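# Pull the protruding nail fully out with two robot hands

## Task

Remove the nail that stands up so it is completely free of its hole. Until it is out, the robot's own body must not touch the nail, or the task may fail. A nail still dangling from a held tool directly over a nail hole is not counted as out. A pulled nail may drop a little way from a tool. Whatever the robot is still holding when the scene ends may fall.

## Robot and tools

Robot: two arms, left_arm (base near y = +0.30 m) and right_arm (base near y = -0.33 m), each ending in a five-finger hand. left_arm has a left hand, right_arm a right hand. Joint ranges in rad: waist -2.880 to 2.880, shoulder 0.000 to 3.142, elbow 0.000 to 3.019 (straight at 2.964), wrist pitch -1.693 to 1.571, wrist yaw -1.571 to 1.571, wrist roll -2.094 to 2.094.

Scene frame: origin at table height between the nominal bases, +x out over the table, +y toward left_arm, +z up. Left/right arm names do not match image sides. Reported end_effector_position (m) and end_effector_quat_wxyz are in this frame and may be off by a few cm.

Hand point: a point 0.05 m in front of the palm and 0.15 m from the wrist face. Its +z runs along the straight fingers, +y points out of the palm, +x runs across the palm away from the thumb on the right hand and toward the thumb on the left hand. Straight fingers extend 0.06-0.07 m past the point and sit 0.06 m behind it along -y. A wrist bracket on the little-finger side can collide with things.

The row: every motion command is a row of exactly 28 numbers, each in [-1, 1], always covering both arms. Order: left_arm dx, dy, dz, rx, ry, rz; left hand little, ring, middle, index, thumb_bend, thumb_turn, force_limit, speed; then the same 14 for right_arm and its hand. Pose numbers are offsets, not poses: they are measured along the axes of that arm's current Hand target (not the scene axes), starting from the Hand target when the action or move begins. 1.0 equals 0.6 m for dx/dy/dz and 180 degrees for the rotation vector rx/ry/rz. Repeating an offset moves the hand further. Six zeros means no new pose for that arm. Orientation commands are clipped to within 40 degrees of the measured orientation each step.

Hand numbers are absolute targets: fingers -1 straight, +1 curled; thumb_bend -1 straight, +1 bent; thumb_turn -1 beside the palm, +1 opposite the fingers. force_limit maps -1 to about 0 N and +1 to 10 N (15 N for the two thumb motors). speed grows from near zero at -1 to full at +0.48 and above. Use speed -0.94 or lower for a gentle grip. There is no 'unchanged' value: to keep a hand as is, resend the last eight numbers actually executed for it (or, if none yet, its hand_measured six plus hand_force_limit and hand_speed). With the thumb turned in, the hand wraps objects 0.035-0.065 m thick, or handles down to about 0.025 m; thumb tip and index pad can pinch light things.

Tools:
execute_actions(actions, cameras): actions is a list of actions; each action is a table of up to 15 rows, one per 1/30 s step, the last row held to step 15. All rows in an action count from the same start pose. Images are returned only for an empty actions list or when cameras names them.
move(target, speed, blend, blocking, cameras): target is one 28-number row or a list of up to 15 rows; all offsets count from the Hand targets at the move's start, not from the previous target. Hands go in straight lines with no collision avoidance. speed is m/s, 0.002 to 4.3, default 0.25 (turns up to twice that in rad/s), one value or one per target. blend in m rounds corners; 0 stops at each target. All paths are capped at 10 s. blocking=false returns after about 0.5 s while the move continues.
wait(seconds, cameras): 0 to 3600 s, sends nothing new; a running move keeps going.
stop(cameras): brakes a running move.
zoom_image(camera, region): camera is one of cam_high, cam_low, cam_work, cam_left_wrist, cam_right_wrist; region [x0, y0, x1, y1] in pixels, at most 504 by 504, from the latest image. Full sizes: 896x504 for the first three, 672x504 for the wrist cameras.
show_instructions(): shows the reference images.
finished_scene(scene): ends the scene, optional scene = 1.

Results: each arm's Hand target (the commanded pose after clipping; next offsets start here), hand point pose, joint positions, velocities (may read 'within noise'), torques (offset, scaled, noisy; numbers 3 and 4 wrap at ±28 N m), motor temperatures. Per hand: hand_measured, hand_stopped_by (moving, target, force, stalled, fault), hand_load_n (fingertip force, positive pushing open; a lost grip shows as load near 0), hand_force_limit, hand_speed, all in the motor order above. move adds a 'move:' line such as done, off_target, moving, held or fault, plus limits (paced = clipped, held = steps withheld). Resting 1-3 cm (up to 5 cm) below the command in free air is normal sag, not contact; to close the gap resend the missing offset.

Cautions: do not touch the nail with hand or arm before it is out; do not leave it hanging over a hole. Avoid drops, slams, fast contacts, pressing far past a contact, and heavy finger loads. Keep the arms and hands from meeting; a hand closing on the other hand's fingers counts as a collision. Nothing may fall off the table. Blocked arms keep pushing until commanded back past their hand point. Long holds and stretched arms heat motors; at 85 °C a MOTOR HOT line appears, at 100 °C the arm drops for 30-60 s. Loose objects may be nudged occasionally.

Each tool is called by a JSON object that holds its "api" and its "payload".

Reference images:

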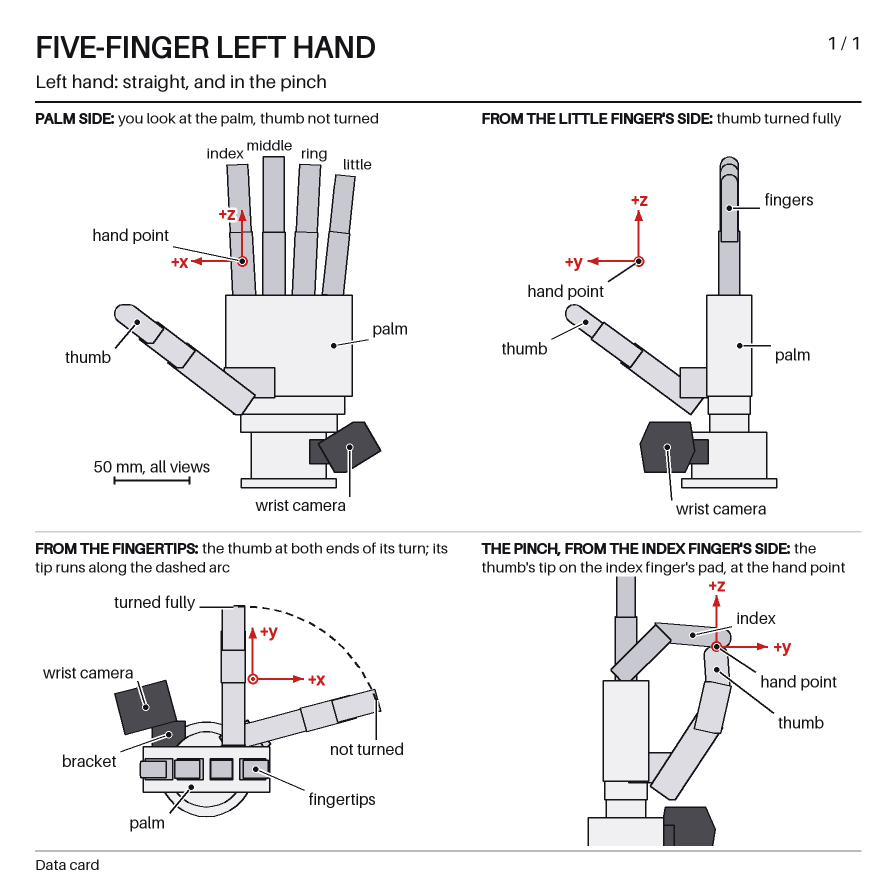

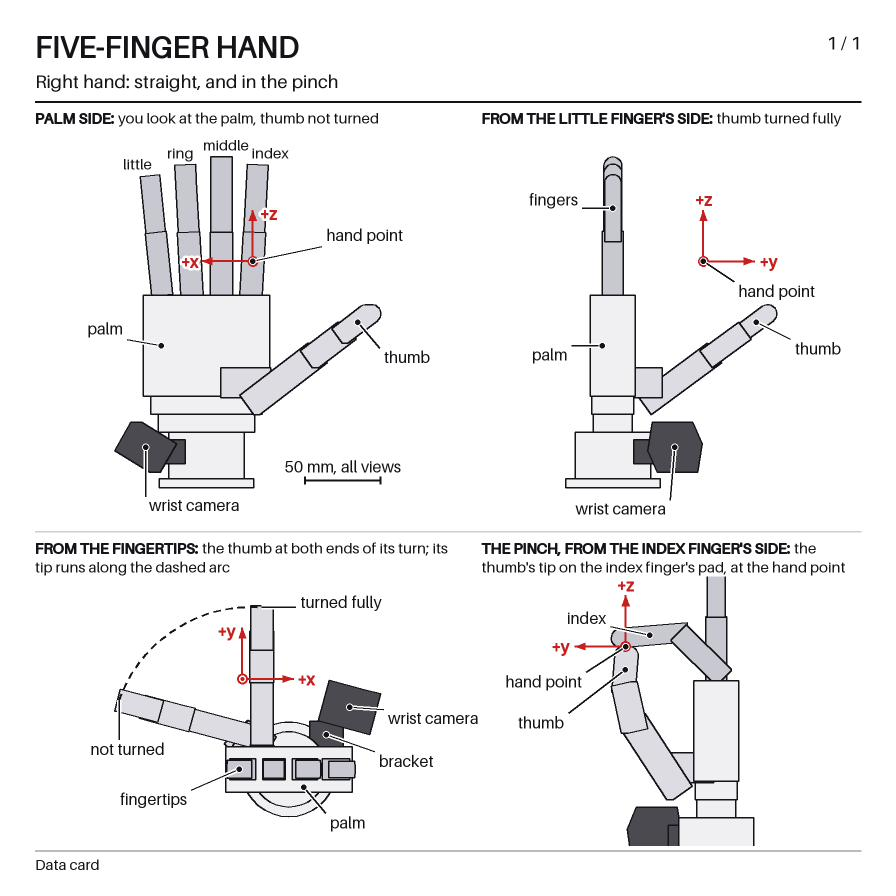

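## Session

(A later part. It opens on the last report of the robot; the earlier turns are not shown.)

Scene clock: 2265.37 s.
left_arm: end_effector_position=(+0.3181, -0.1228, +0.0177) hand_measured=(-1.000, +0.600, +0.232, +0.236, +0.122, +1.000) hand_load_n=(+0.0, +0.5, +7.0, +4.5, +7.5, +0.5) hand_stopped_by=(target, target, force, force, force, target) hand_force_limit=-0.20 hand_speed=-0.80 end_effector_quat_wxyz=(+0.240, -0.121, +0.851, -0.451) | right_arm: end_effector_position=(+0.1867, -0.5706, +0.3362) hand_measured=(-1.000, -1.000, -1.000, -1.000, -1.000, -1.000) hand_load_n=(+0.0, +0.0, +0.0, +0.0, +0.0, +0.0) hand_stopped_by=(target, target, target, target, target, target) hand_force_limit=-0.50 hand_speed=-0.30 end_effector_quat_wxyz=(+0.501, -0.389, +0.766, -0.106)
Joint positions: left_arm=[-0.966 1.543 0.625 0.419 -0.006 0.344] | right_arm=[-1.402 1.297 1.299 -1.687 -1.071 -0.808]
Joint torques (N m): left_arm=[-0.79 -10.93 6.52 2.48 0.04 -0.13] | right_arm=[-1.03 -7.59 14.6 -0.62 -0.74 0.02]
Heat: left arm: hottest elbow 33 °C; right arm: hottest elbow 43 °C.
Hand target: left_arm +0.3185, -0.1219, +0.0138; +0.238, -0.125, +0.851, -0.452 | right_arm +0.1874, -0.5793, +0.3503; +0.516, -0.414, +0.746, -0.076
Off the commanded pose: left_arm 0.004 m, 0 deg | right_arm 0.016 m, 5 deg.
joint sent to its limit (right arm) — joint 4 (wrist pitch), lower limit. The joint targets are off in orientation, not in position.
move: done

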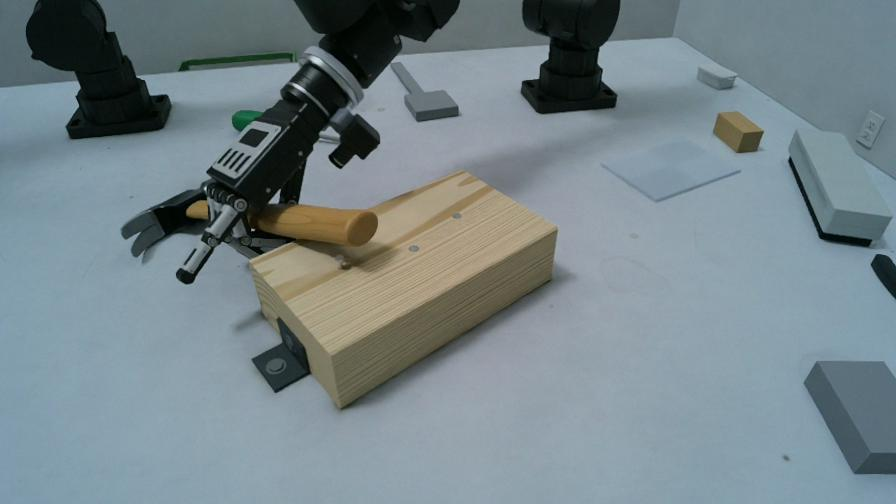

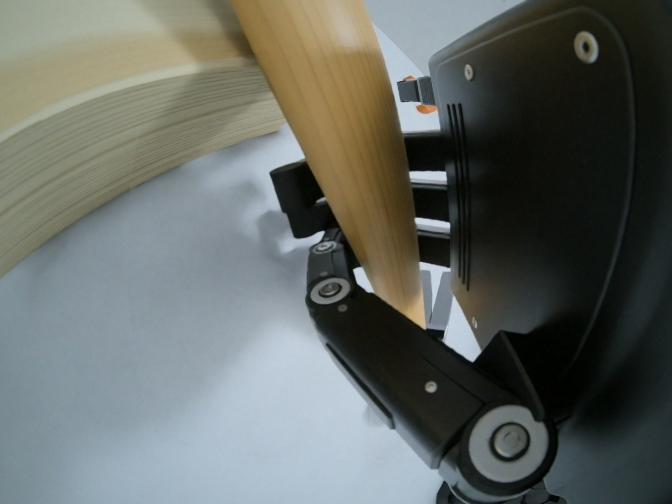

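{"api": "move", "payload": {"target": [-0.0224,-0.0635,-0.0366,0,0,0,-1,0.6,0.5,0.5,0.4,1,-0.2,-0.8,0,0,0,0,0,0,-1,-1,-1,-1,-1,-1,-0.5,-0.3], "speed": 0.05, "cameras": ["all"]}}

{"api": "zoom_image", "payload": {"camera": "cam_work", "region": [80, 80, 380, 300]}}

{"api": "zoom_image", "payload": {"camera": "cam_high", "region": [340, 190, 520, 330]}}

Scene clock: 2272.10 s.
left_arm: end_effector_position=(+0.3081, -0.1089, +0.0363) hand_measured=(-1.000, +0.600, +0.232, +0.236, +0.122, +1.000) hand_load_n=(+0.0, +0.0, +7.5, +5.0, +7.5, +1.0) hand_stopped_by=(target, target, force, force, force, target) hand_force_limit=-0.20 hand_speed=-0.80 end_effector_quat_wxyz=(+0.231, -0.122, +0.862, -0.434) | right_arm: end_effector_position=(+0.1867, -0.5706, +0.3362) hand_measured=(-1.000, -1.000, -1.000, -1.000, -1.000, -1.000) hand_load_n=(+0.0, +0.0, +0.0, +0.0, +0.0, +0.0) hand_stopped_by=(target, target, target, target, target, target) hand_force_limit=-0.50 hand_speed=-0.30 end_effector_quat_wxyz=(+0.501, -0.389, +0.766, -0.106)
Joint positions: left_arm=[-0.966 1.447 0.625 0.279 -0.006 0.344] | right_arm=[-1.402 1.297 1.299 -1.687 -1.071 -0.808]
Joint torques (N m): left_arm=[-0.56 -12.51 10.59 1.63 0.05 -0.14] | right_arm=[-1.67 -7.88 14.49 -0.68 -0.72 0.07]
Heat: left arm: hottest elbow 32 °C; right arm: hottest elbow 43 °C.
Hand target: left_arm +0.3185, -0.1219, +0.0598; +0.238, -0.125, +0.851, -0.452 | right_arm +0.1874, -0.5793, +0.3503; +0.516, -0.414, +0.746, -0.076
Off the commanded pose: left_arm 0.029 m, 3 deg | right_arm 0.016 m, 5 deg.
joint sent to its limit (right arm) — joint 4 (wrist pitch), lower limit. The joint targets are off in orientation, not in position.
move: off_target (left_arm)

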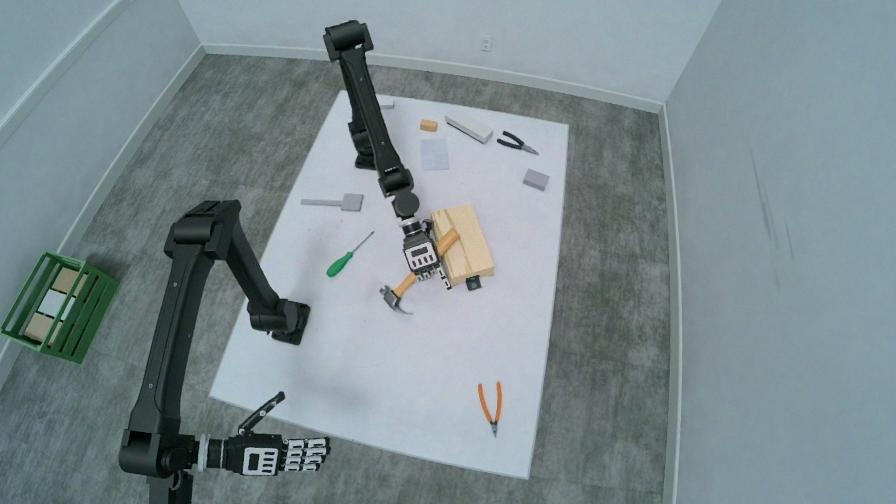

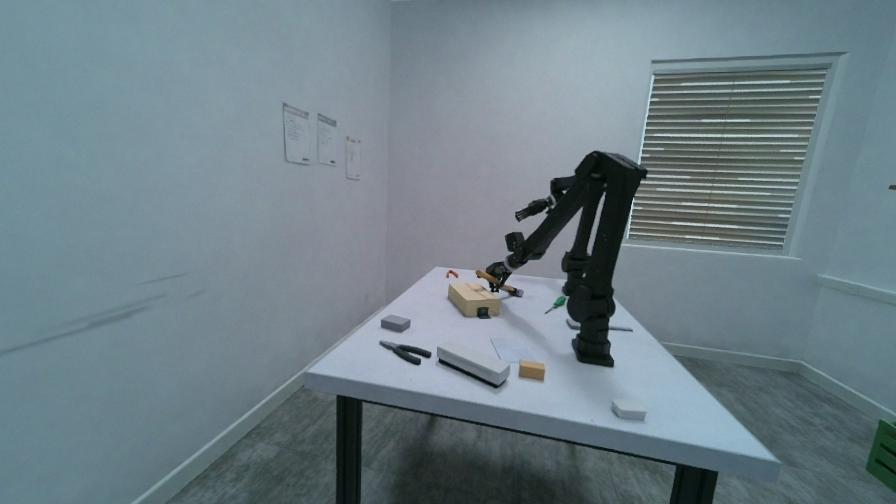

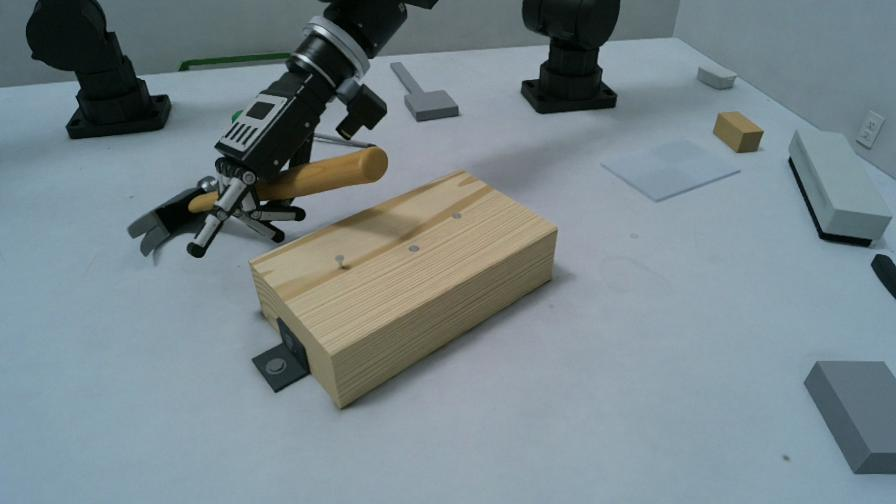

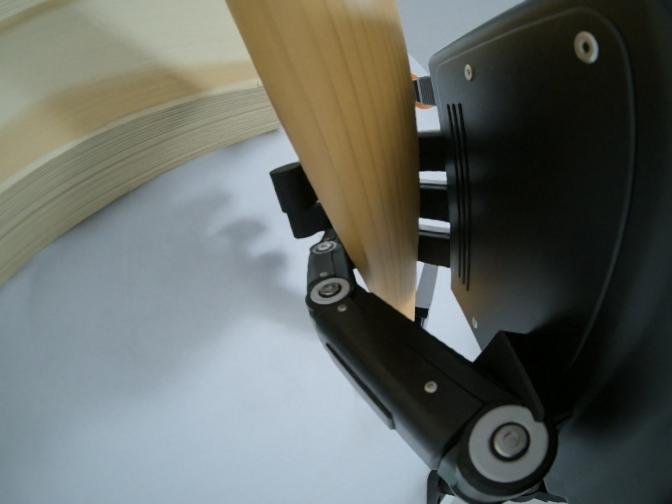

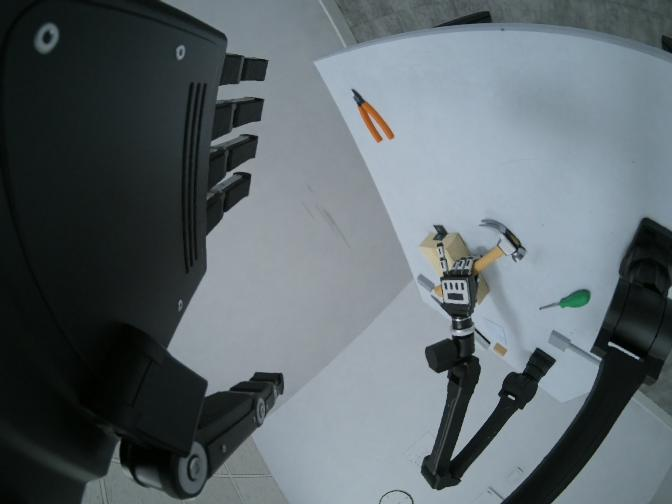

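Scaled by 1.680 from the camera's image (finer frame: 1280x720).

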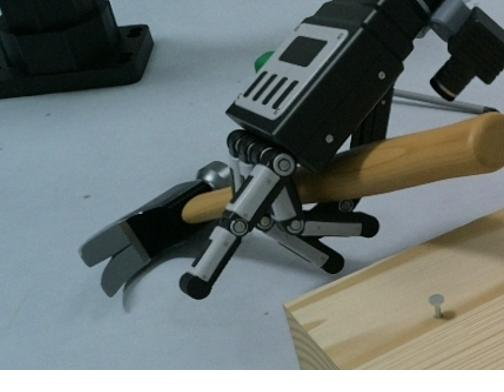

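Scaled by 2.800 from the camera's image (finer frame: 1280x720).

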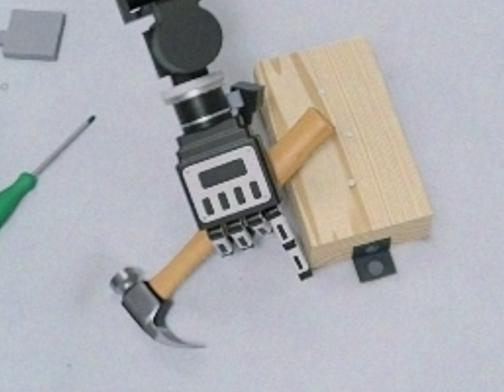

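{"api": "move", "payload": {"target": [0.0041,-0.0548,-0.0268,-0.0419,-0.0460,0.1051,-1,0.6,0.5,0.5,0.4,1,-0.2,-0.8,0,0,0,0,0,0,-1,-1,-1,-1,-1,-1,-0.5,-0.3], "speed": 0.06, "cameras": ["cam_high","cam_work","cam_left_wrist"]}}

{"api": "zoom_image", "payload": {"camera": "cam_work", "region": [80, 80, 380, 300]}}

{"api": "zoom_image", "payload": {"camera": "cam_high", "region": [340, 190, 520, 330]}}

Scene clock: 2314.80 s.
left_arm: end_effector_position=(+0.3030, -0.1134, +0.0686) hand_measured=(-1.000, +0.600, +0.232, +0.236, +0.122, +1.000) hand_load_n=(+0.0, +0.0, +7.5, +5.0, +8.0, +1.5) hand_stopped_by=(target, target, force, force, force, target) hand_force_limit=-0.20 hand_speed=-0.80 end_effector_quat_wxyz=(+0.350, -0.040, +0.877, -0.326) | right_arm: end_effector_position=(+0.1867, -0.5706, +0.3362) hand_measured=(-1.000, -1.000, -1.000, -1.000, -1.000, -1.000) hand_load_n=(+0.0, +0.0, +0.0, +0.0, +0.0, -0.5) hand_stopped_by=(target, target, target, target, target, target) hand_force_limit=-0.50 hand_speed=-0.30 end_effector_quat_wxyz=(+0.501, -0.389, +0.766, -0.106)
Joint positions: left_arm=[-1.136 1.41 0.725 0.071 -0.344 0.542] | right_arm=[-1.402 1.297 1.299 -1.687 -1.071 -0.808]
Joint torques (N m): left_arm=[-1.49 -12.81 12.07 1.44 -0.44 0.16] | right_arm=[-1.14 -7.94 14.38 -0.88 -0.78 0.07]
Heat: left arm: hottest elbow 34 °C; right arm: hottest elbow 43 °C.
Hand target: left_arm +0.3080, -0.1301, +0.0941; +0.361, -0.031, +0.868, -0.340 | right_arm +0.1874, -0.5793, +0.3503; +0.516, -0.414, +0.746, -0.076
Off the commanded pose: left_arm 0.031 m, 3 deg | right_arm 0.016 m, 5 deg.
joint sent to its limit (right arm) — joint 4 (wrist pitch), lower limit. The joint targets are off in orientation, not in position.
move: off_target (left_arm)

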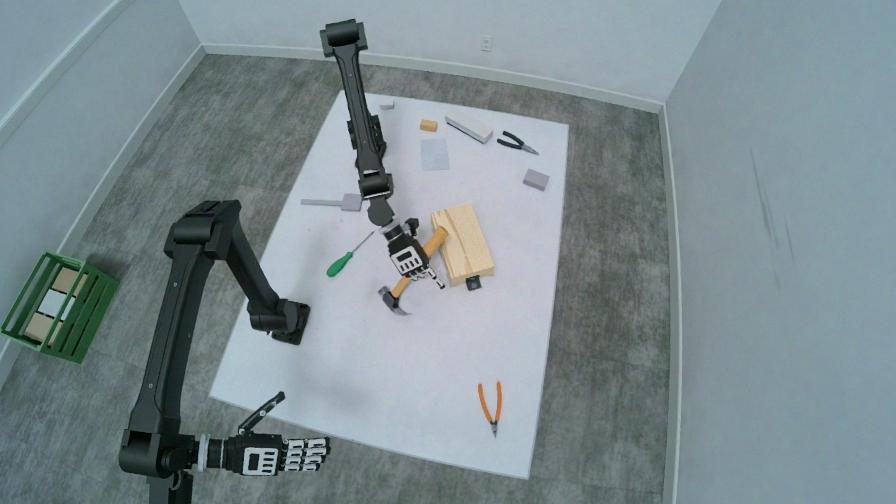

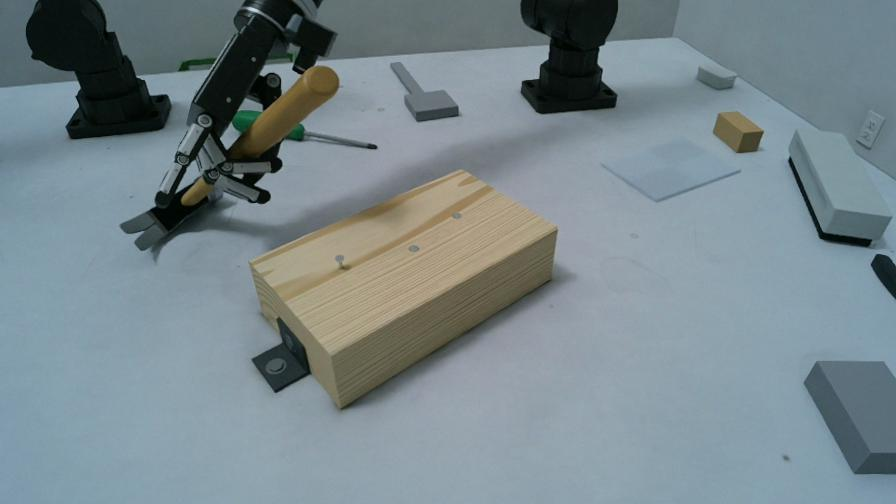

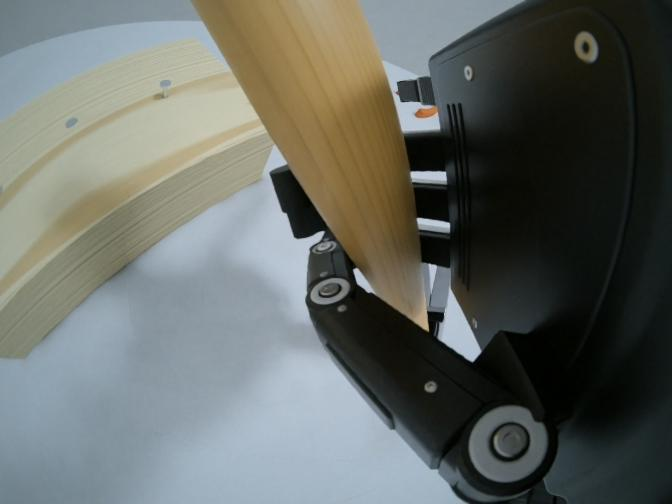

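Scaled by 1.680 from the camera's image (finer frame: 1280x720).

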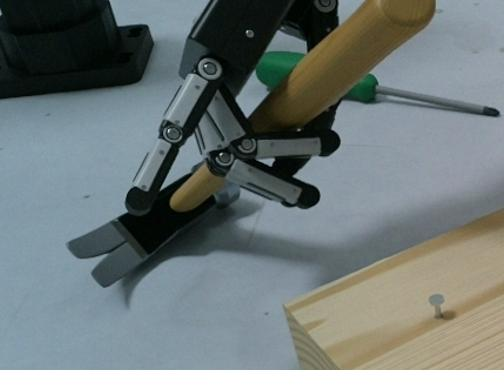

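Scaled by 2.800 from the camera's image (finer frame: 1280x720).

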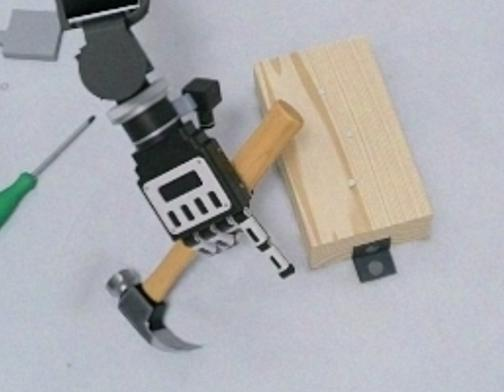

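{"api": "move", "payload": {"target": [0.0060,-0.0678,-0.0282,-0.0419,-0.0460,0.1051,-1,0.6,0.5,0.5,0.4,1,-0.2,-0.8,0,0,0,0,0,0,-1,-1,-1,-1,-1,-1,-0.5,-0.3], "speed": 0.06, "cameras": ["cam_high","cam_work","cam_left_wrist"]}}

{"api": "zoom_image", "payload": {"camera": "cam_work", "region": [80, 30, 380, 280]}}

{"api": "zoom_image", "payload": {"camera": "cam_high", "region": [340, 190, 520, 330]}}

Scene clock: 2326.13 s.
left_arm: end_effector_position=(+0.2861, -0.1347, +0.1123) hand_measured=(-1.000, +0.600, +0.232, +0.236, +0.122, +1.000) hand_load_n=(+0.0, +0.0, +7.5, +5.0, +7.5, +0.5) hand_stopped_by=(target, target, force, force, force, target) hand_force_limit=-0.20 hand_speed=-0.80 end_effector_quat_wxyz=(+0.466, +0.059, +0.858, -0.208) | right_arm: end_effector_position=(+0.1867, -0.5706, +0.3362) hand_measured=(-1.000, -1.000, -1.000, -1.000, -1.000, -1.000) hand_load_n=(+0.0, +0.0, +0.0, +0.0, +0.0, +0.0) hand_stopped_by=(target, target, target, target, target, target) hand_force_limit=-0.50 hand_speed=-0.30 end_effector_quat_wxyz=(+0.501, -0.389, +0.766, -0.106)
Joint positions: left_arm=[-1.322 1.463 0.859 -0.067 -0.693 0.75] | right_arm=[-1.402 1.297 1.299 -1.687 -1.071 -0.808]
Joint torques (N m): left_arm=[-1.85 -11.22 12.57 1.33 -0.6 0.11] | right_arm=[-0.62 -8.12 14.41 -0.8 -0.74 0.04]
Heat: left arm: hottest elbow 36 °C; right arm: hottest elbow 43 °C.
Hand target: left_arm +0.2867, -0.1527, +0.1255; +0.470, +0.064, +0.853, -0.215 | right_arm +0.1874, -0.5793, +0.3503; +0.516, -0.414, +0.746, -0.076
Off the commanded pose: left_arm 0.022 m, 1 deg | right_arm 0.016 m, 5 deg.
joint sent to its limit (right arm) — joint 4 (wrist pitch), lower limit. The joint targets are off in orientation, not in position.
move: off_target (left_arm)

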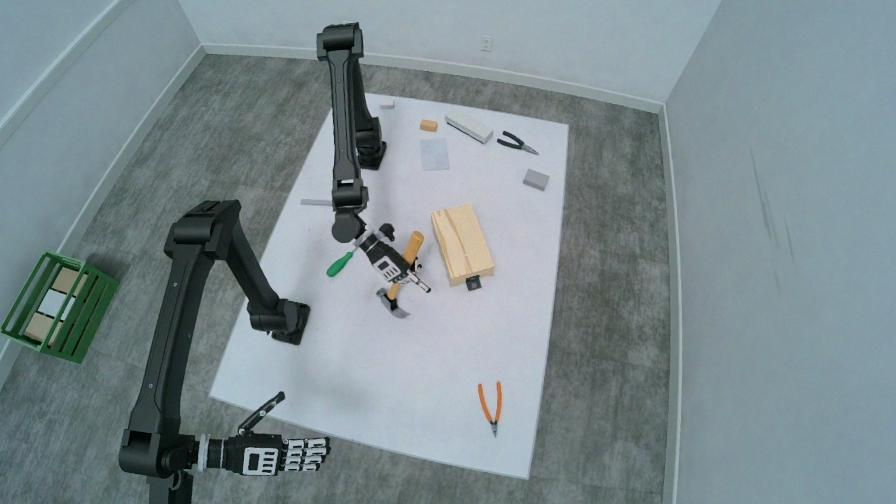

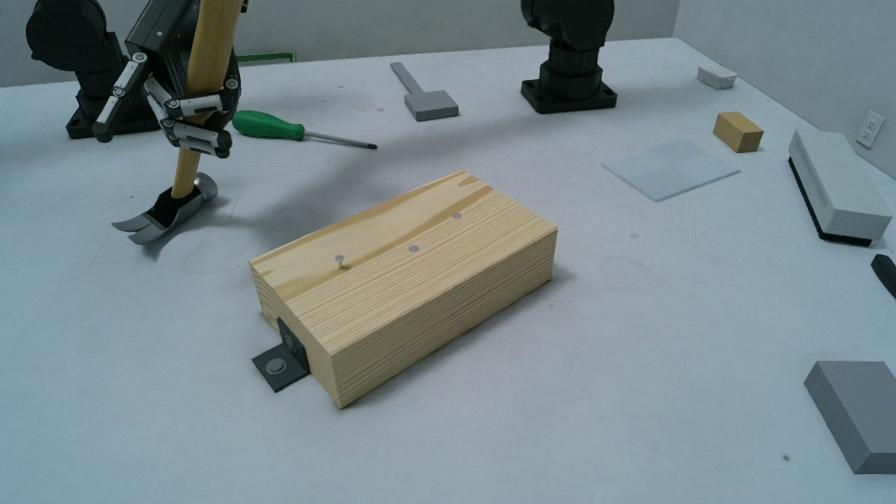

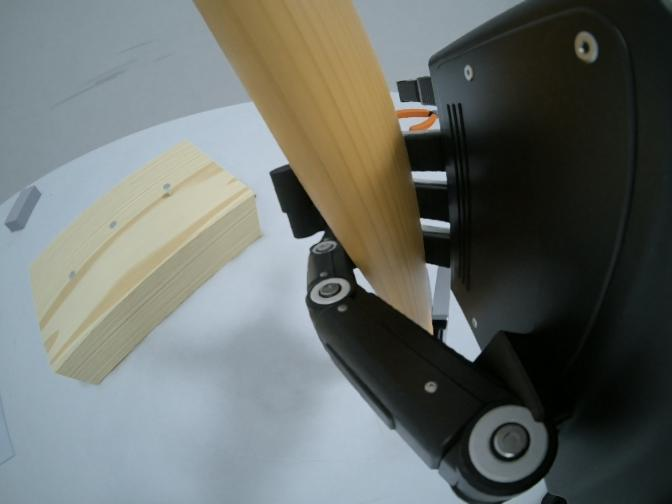

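Scaled by 1.680 from the camera's image (finer frame: 1280x720).

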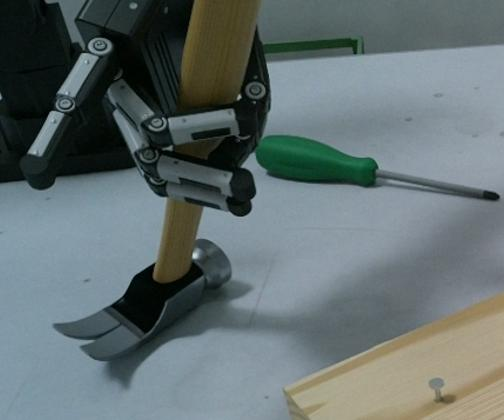

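Scaled by 2.800 from the camera's image (finer frame: 1280x720).

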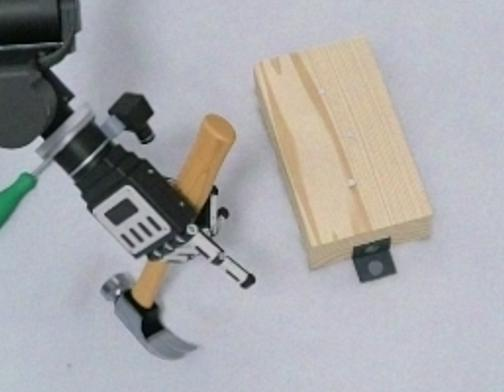

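{"api": "move", "payload": {"target": [0.0153,-0.0581,-0.0231,-0.0419,-0.0460,0.1051,-1,0.6,0.5,0.5,0.4,1,-0.2,-0.8,0,0,0,0,0,0,-1,-1,-1,-1,-1,-1,-0.5,-0.3], "speed": 0.06, "cameras": ["cam_high","cam_work","cam_low","cam_left_wrist"]}}

{"api": "zoom_image", "payload": {"camera": "cam_work", "region": [50, 0, 350, 280]}}

{"api": "zoom_image", "payload": {"camera": "cam_high", "region": [340, 190, 520, 330]}}

{"api": "zoom_image", "payload": {"camera": "cam_low", "region": [430, 200, 610, 340]}}

Scene clock: 2345.10 s.
left_arm: end_effector_position=(+0.2625, -0.1619, +0.1253) hand_measured=(-1.000, +0.600, +0.232, +0.236, +0.122, +1.000) hand_load_n=(+0.0, +0.5, +7.5, +5.0, +7.5, +0.5) hand_stopped_by=(target, target, force, force, force, target) hand_force_limit=-0.20 hand_speed=-0.80 end_effector_quat_wxyz=(+0.559, +0.154, +0.811, -0.076) | right_arm: end_effector_position=(+0.1867, -0.5706, +0.3362) hand_measured=(-1.000, -1.000, -1.000, -1.000, -1.000, -1.000) hand_load_n=(+0.0, +0.0, +0.0, +0.0, +0.0, +0.0) hand_stopped_by=(target, target, target, target, target, target) hand_force_limit=-0.50 hand_speed=-0.30 end_effector_quat_wxyz=(+0.501, -0.389, +0.766, -0.106)
Joint positions: left_arm=[-1.467 1.625 0.975 -0.085 -0.999 0.973] | right_arm=[-1.402 1.297 1.299 -1.687 -1.071 -0.808]
Joint torques (N m): left_arm=[-1.85 -13.57 11.86 1.28 -0.8 0.09] | right_arm=[-1.08 -7.3 14.6 -0.69 -0.75 0.09]
Heat: left arm: hottest elbow 37 °C; right arm: hottest elbow 43 °C.
Hand target: left_arm +0.2599, -0.1790, +0.1349; +0.562, +0.157, +0.808, -0.083 | right_arm +0.1874, -0.5793, +0.3503; +0.516, -0.414, +0.746, -0.076
Off the commanded pose: left_arm 0.020 m, 1 deg | right_arm 0.016 m, 5 deg.
joint sent to its limit (right arm) — joint 4 (wrist pitch), lower limit. The joint targets are off in orientation, not in position.
move: off_target (left_arm)
Images, in order (width x height): cam_high 896x504, cam_low 896x504, cam_work 896x504, cam_left_wrist 672x504.

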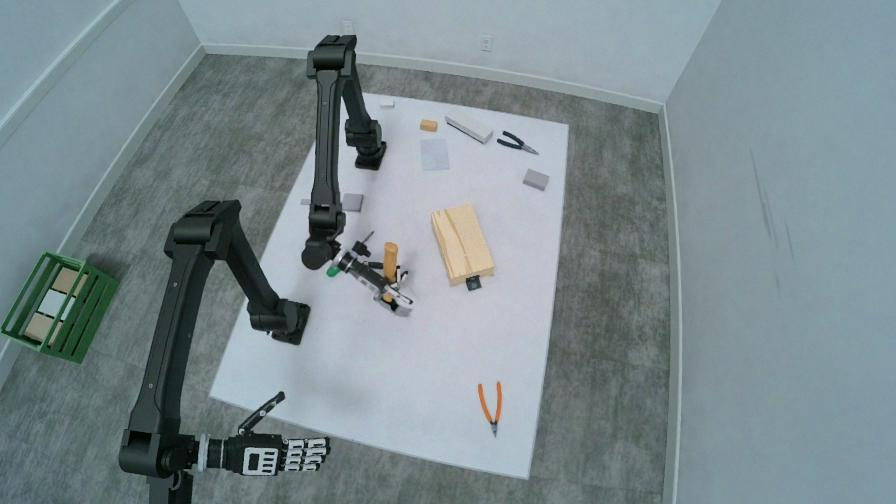

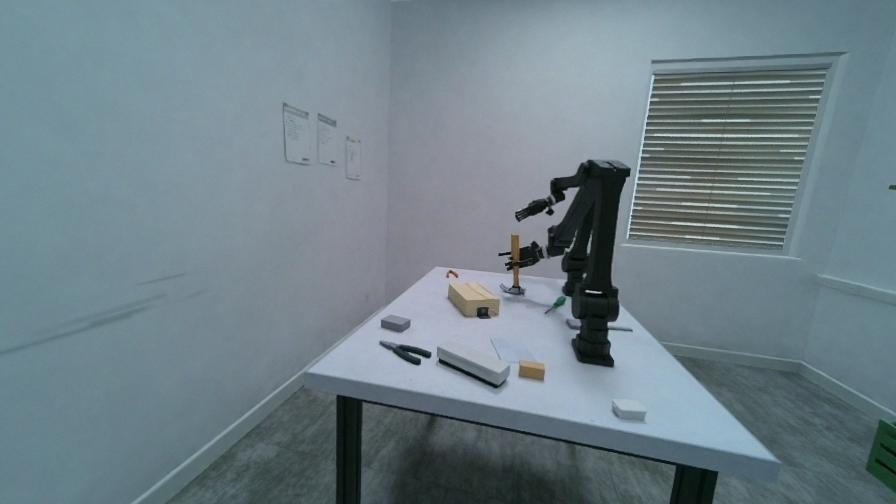

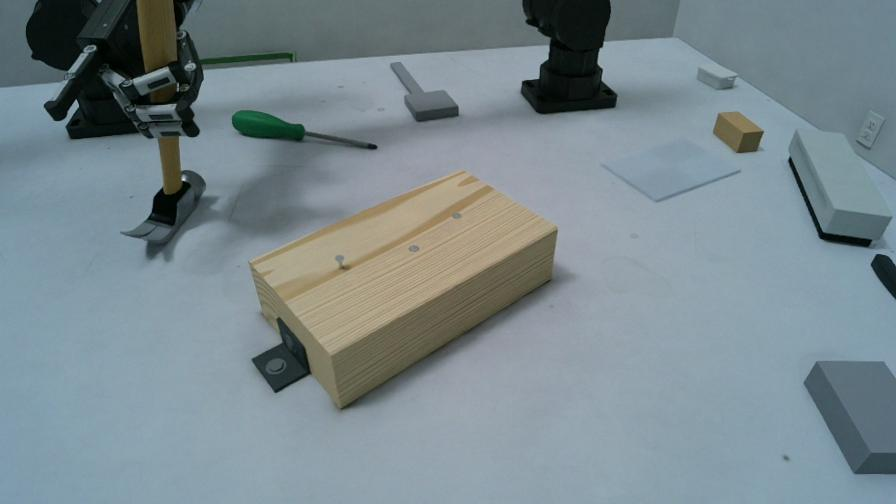

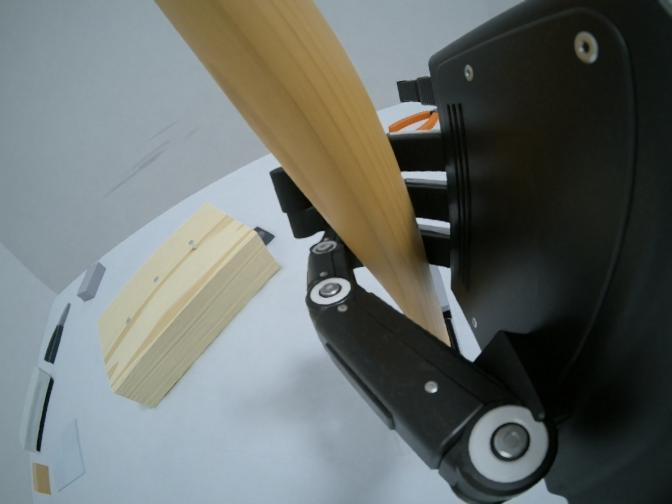

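Scaled by 1.680 from the camera's image (finer frame: 1280x720).

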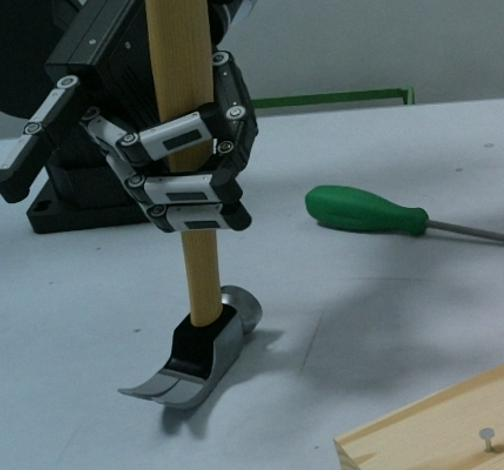

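Scaled by 2.800 from the camera's image (finer frame: 1280x720).

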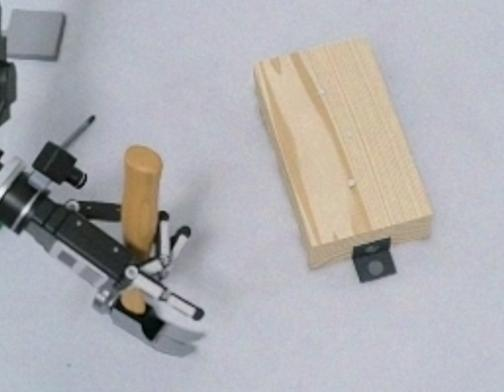

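Scaled by 2.800 from the camera's image (finer frame: 1280x720).

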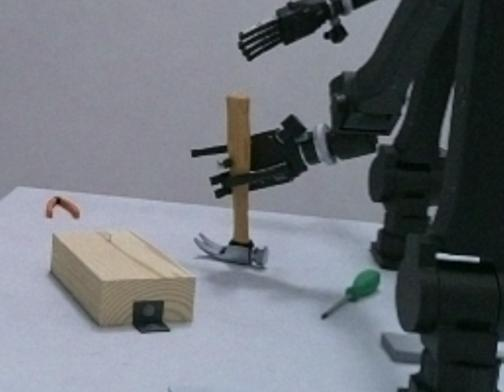

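{"api": "move", "payload": {"target": [0,0,0,0,0,0,-1,0.1,0.1,0.12,0.0,1,-0.2,-0.8,0,0,0,0,0,0,-1,-1,-1,-1,-1,-1,-0.5,-0.3], "speed": 0.05, "cameras": ["cam_high","cam_work","cam_low","cam_left_wrist"]}}

{"api": "zoom_image", "payload": {"camera": "cam_work", "region": [50, 0, 350, 280]}}

{"api": "zoom_image", "payload": {"camera": "cam_low", "region": [430, 200, 610, 340]}}

Scene clock: 2369.97 s.
left_arm: end_effector_position=(+0.2625, -0.1619, +0.1253) hand_measured=(-1.000, +0.100, +0.100, +0.120, +0.000, +1.000) hand_load_n=(-0.5, +0.0, +0.0, +0.0, +0.0, +0.0) hand_stopped_by=(target, target, target, target, target, target) hand_force_limit=-0.20 hand_speed=-0.80 end_effector_quat_wxyz=(+0.559, +0.155, +0.811, -0.076) | right_arm: end_effector_position=(+0.1867, -0.5706, +0.3362) hand_measured=(-1.000, -1.000, -1.000, -1.000, -1.000, -1.000) hand_load_n=(+0.0, +0.0, +0.0, +0.0, +0.0, +0.0) hand_stopped_by=(target, target, target, target, target, target) hand_force_limit=-0.50 hand_speed=-0.30 end_effector_quat_wxyz=(+0.501, -0.389, +0.766, -0.106)
Joint positions: left_arm=[-1.467 1.625 0.975 -0.085 -0.999 0.974] | right_arm=[-1.402 1.297 1.299 -1.687 -1.071 -0.808]
Joint torques (N m): left_arm=[-1.55 -13.33 11.9 1.28 -0.8 0.06] | right_arm=[-0.97 -7.71 14.43 -0.69 -0.78 0.1]
Heat: left arm: hottest elbow 36 °C; right arm: hottest elbow 43 °C.
Hand target: left_arm +0.2599, -0.1791, +0.1349; +0.562, +0.157, +0.808, -0.083 | right_arm +0.1874, -0.5793, +0.3503; +0.516, -0.414, +0.746, -0.076
Off the commanded pose: left_arm 0.020 m, 1 deg | right_arm 0.016 m, 5 deg.
joint sent to its limit (right arm) — joint 4 (wrist pitch), lower limit. The joint targets are off in orientation, not in position.
move: done
Images, in order (width x height): cam_high 896x504, cam_low 896x504, cam_work 896x504, cam_left_wrist 672x504.

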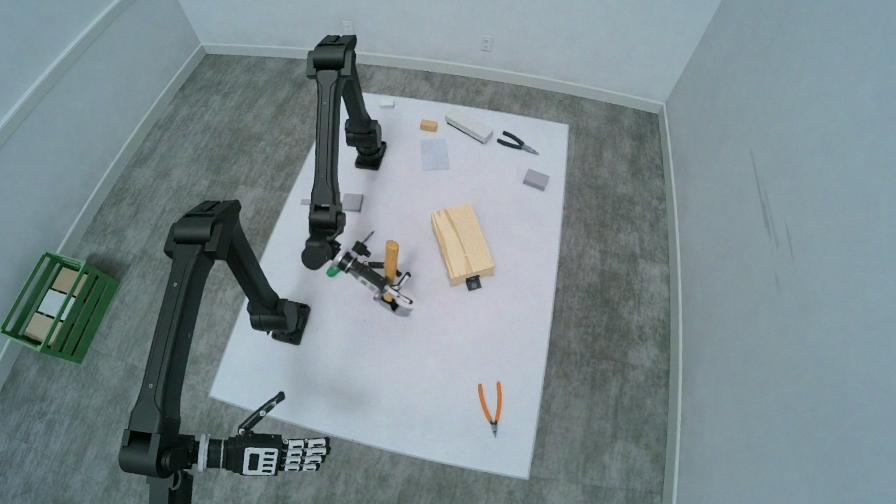

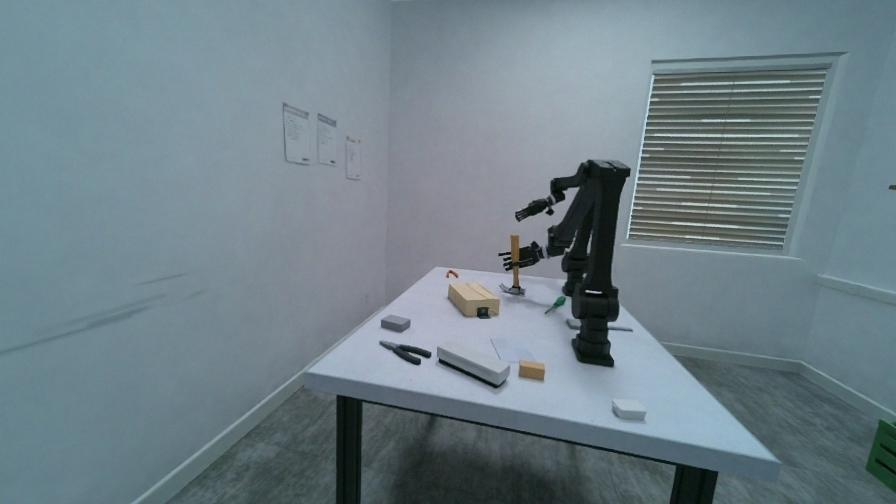

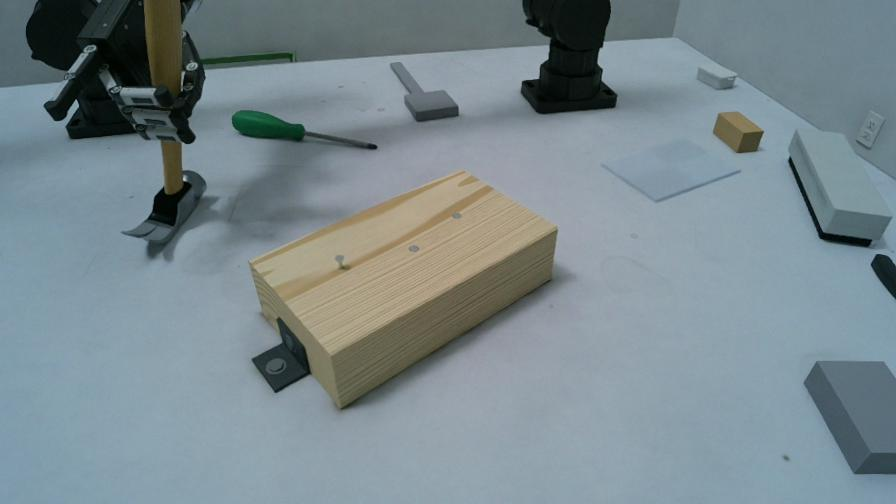

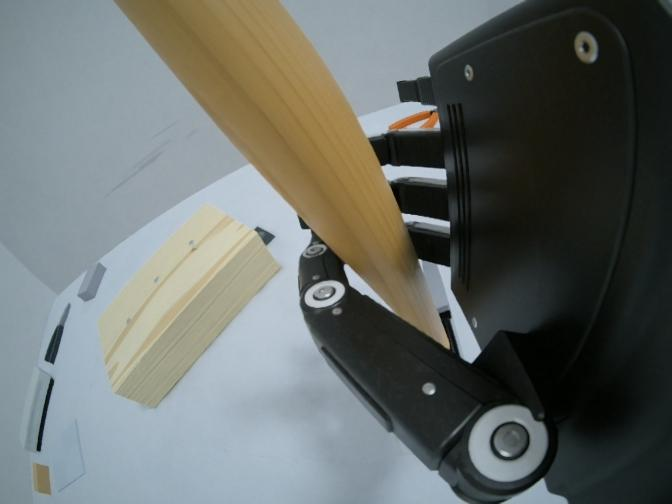

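Scaled by 1.680 from the camera's image (finer frame: 1280x720).

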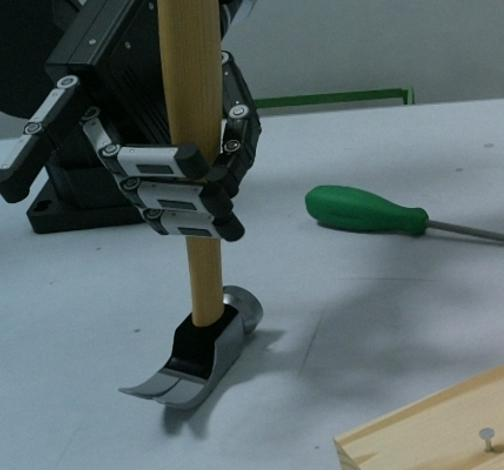

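Scaled by 2.800 from the camera's image (finer frame: 1280x720).

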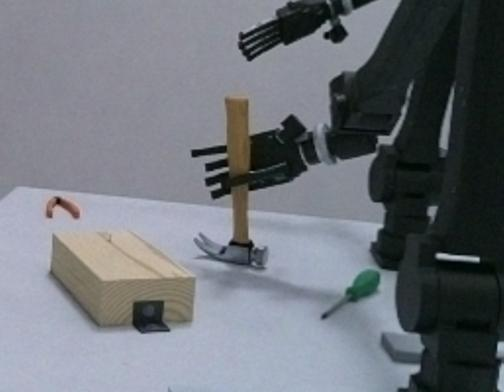

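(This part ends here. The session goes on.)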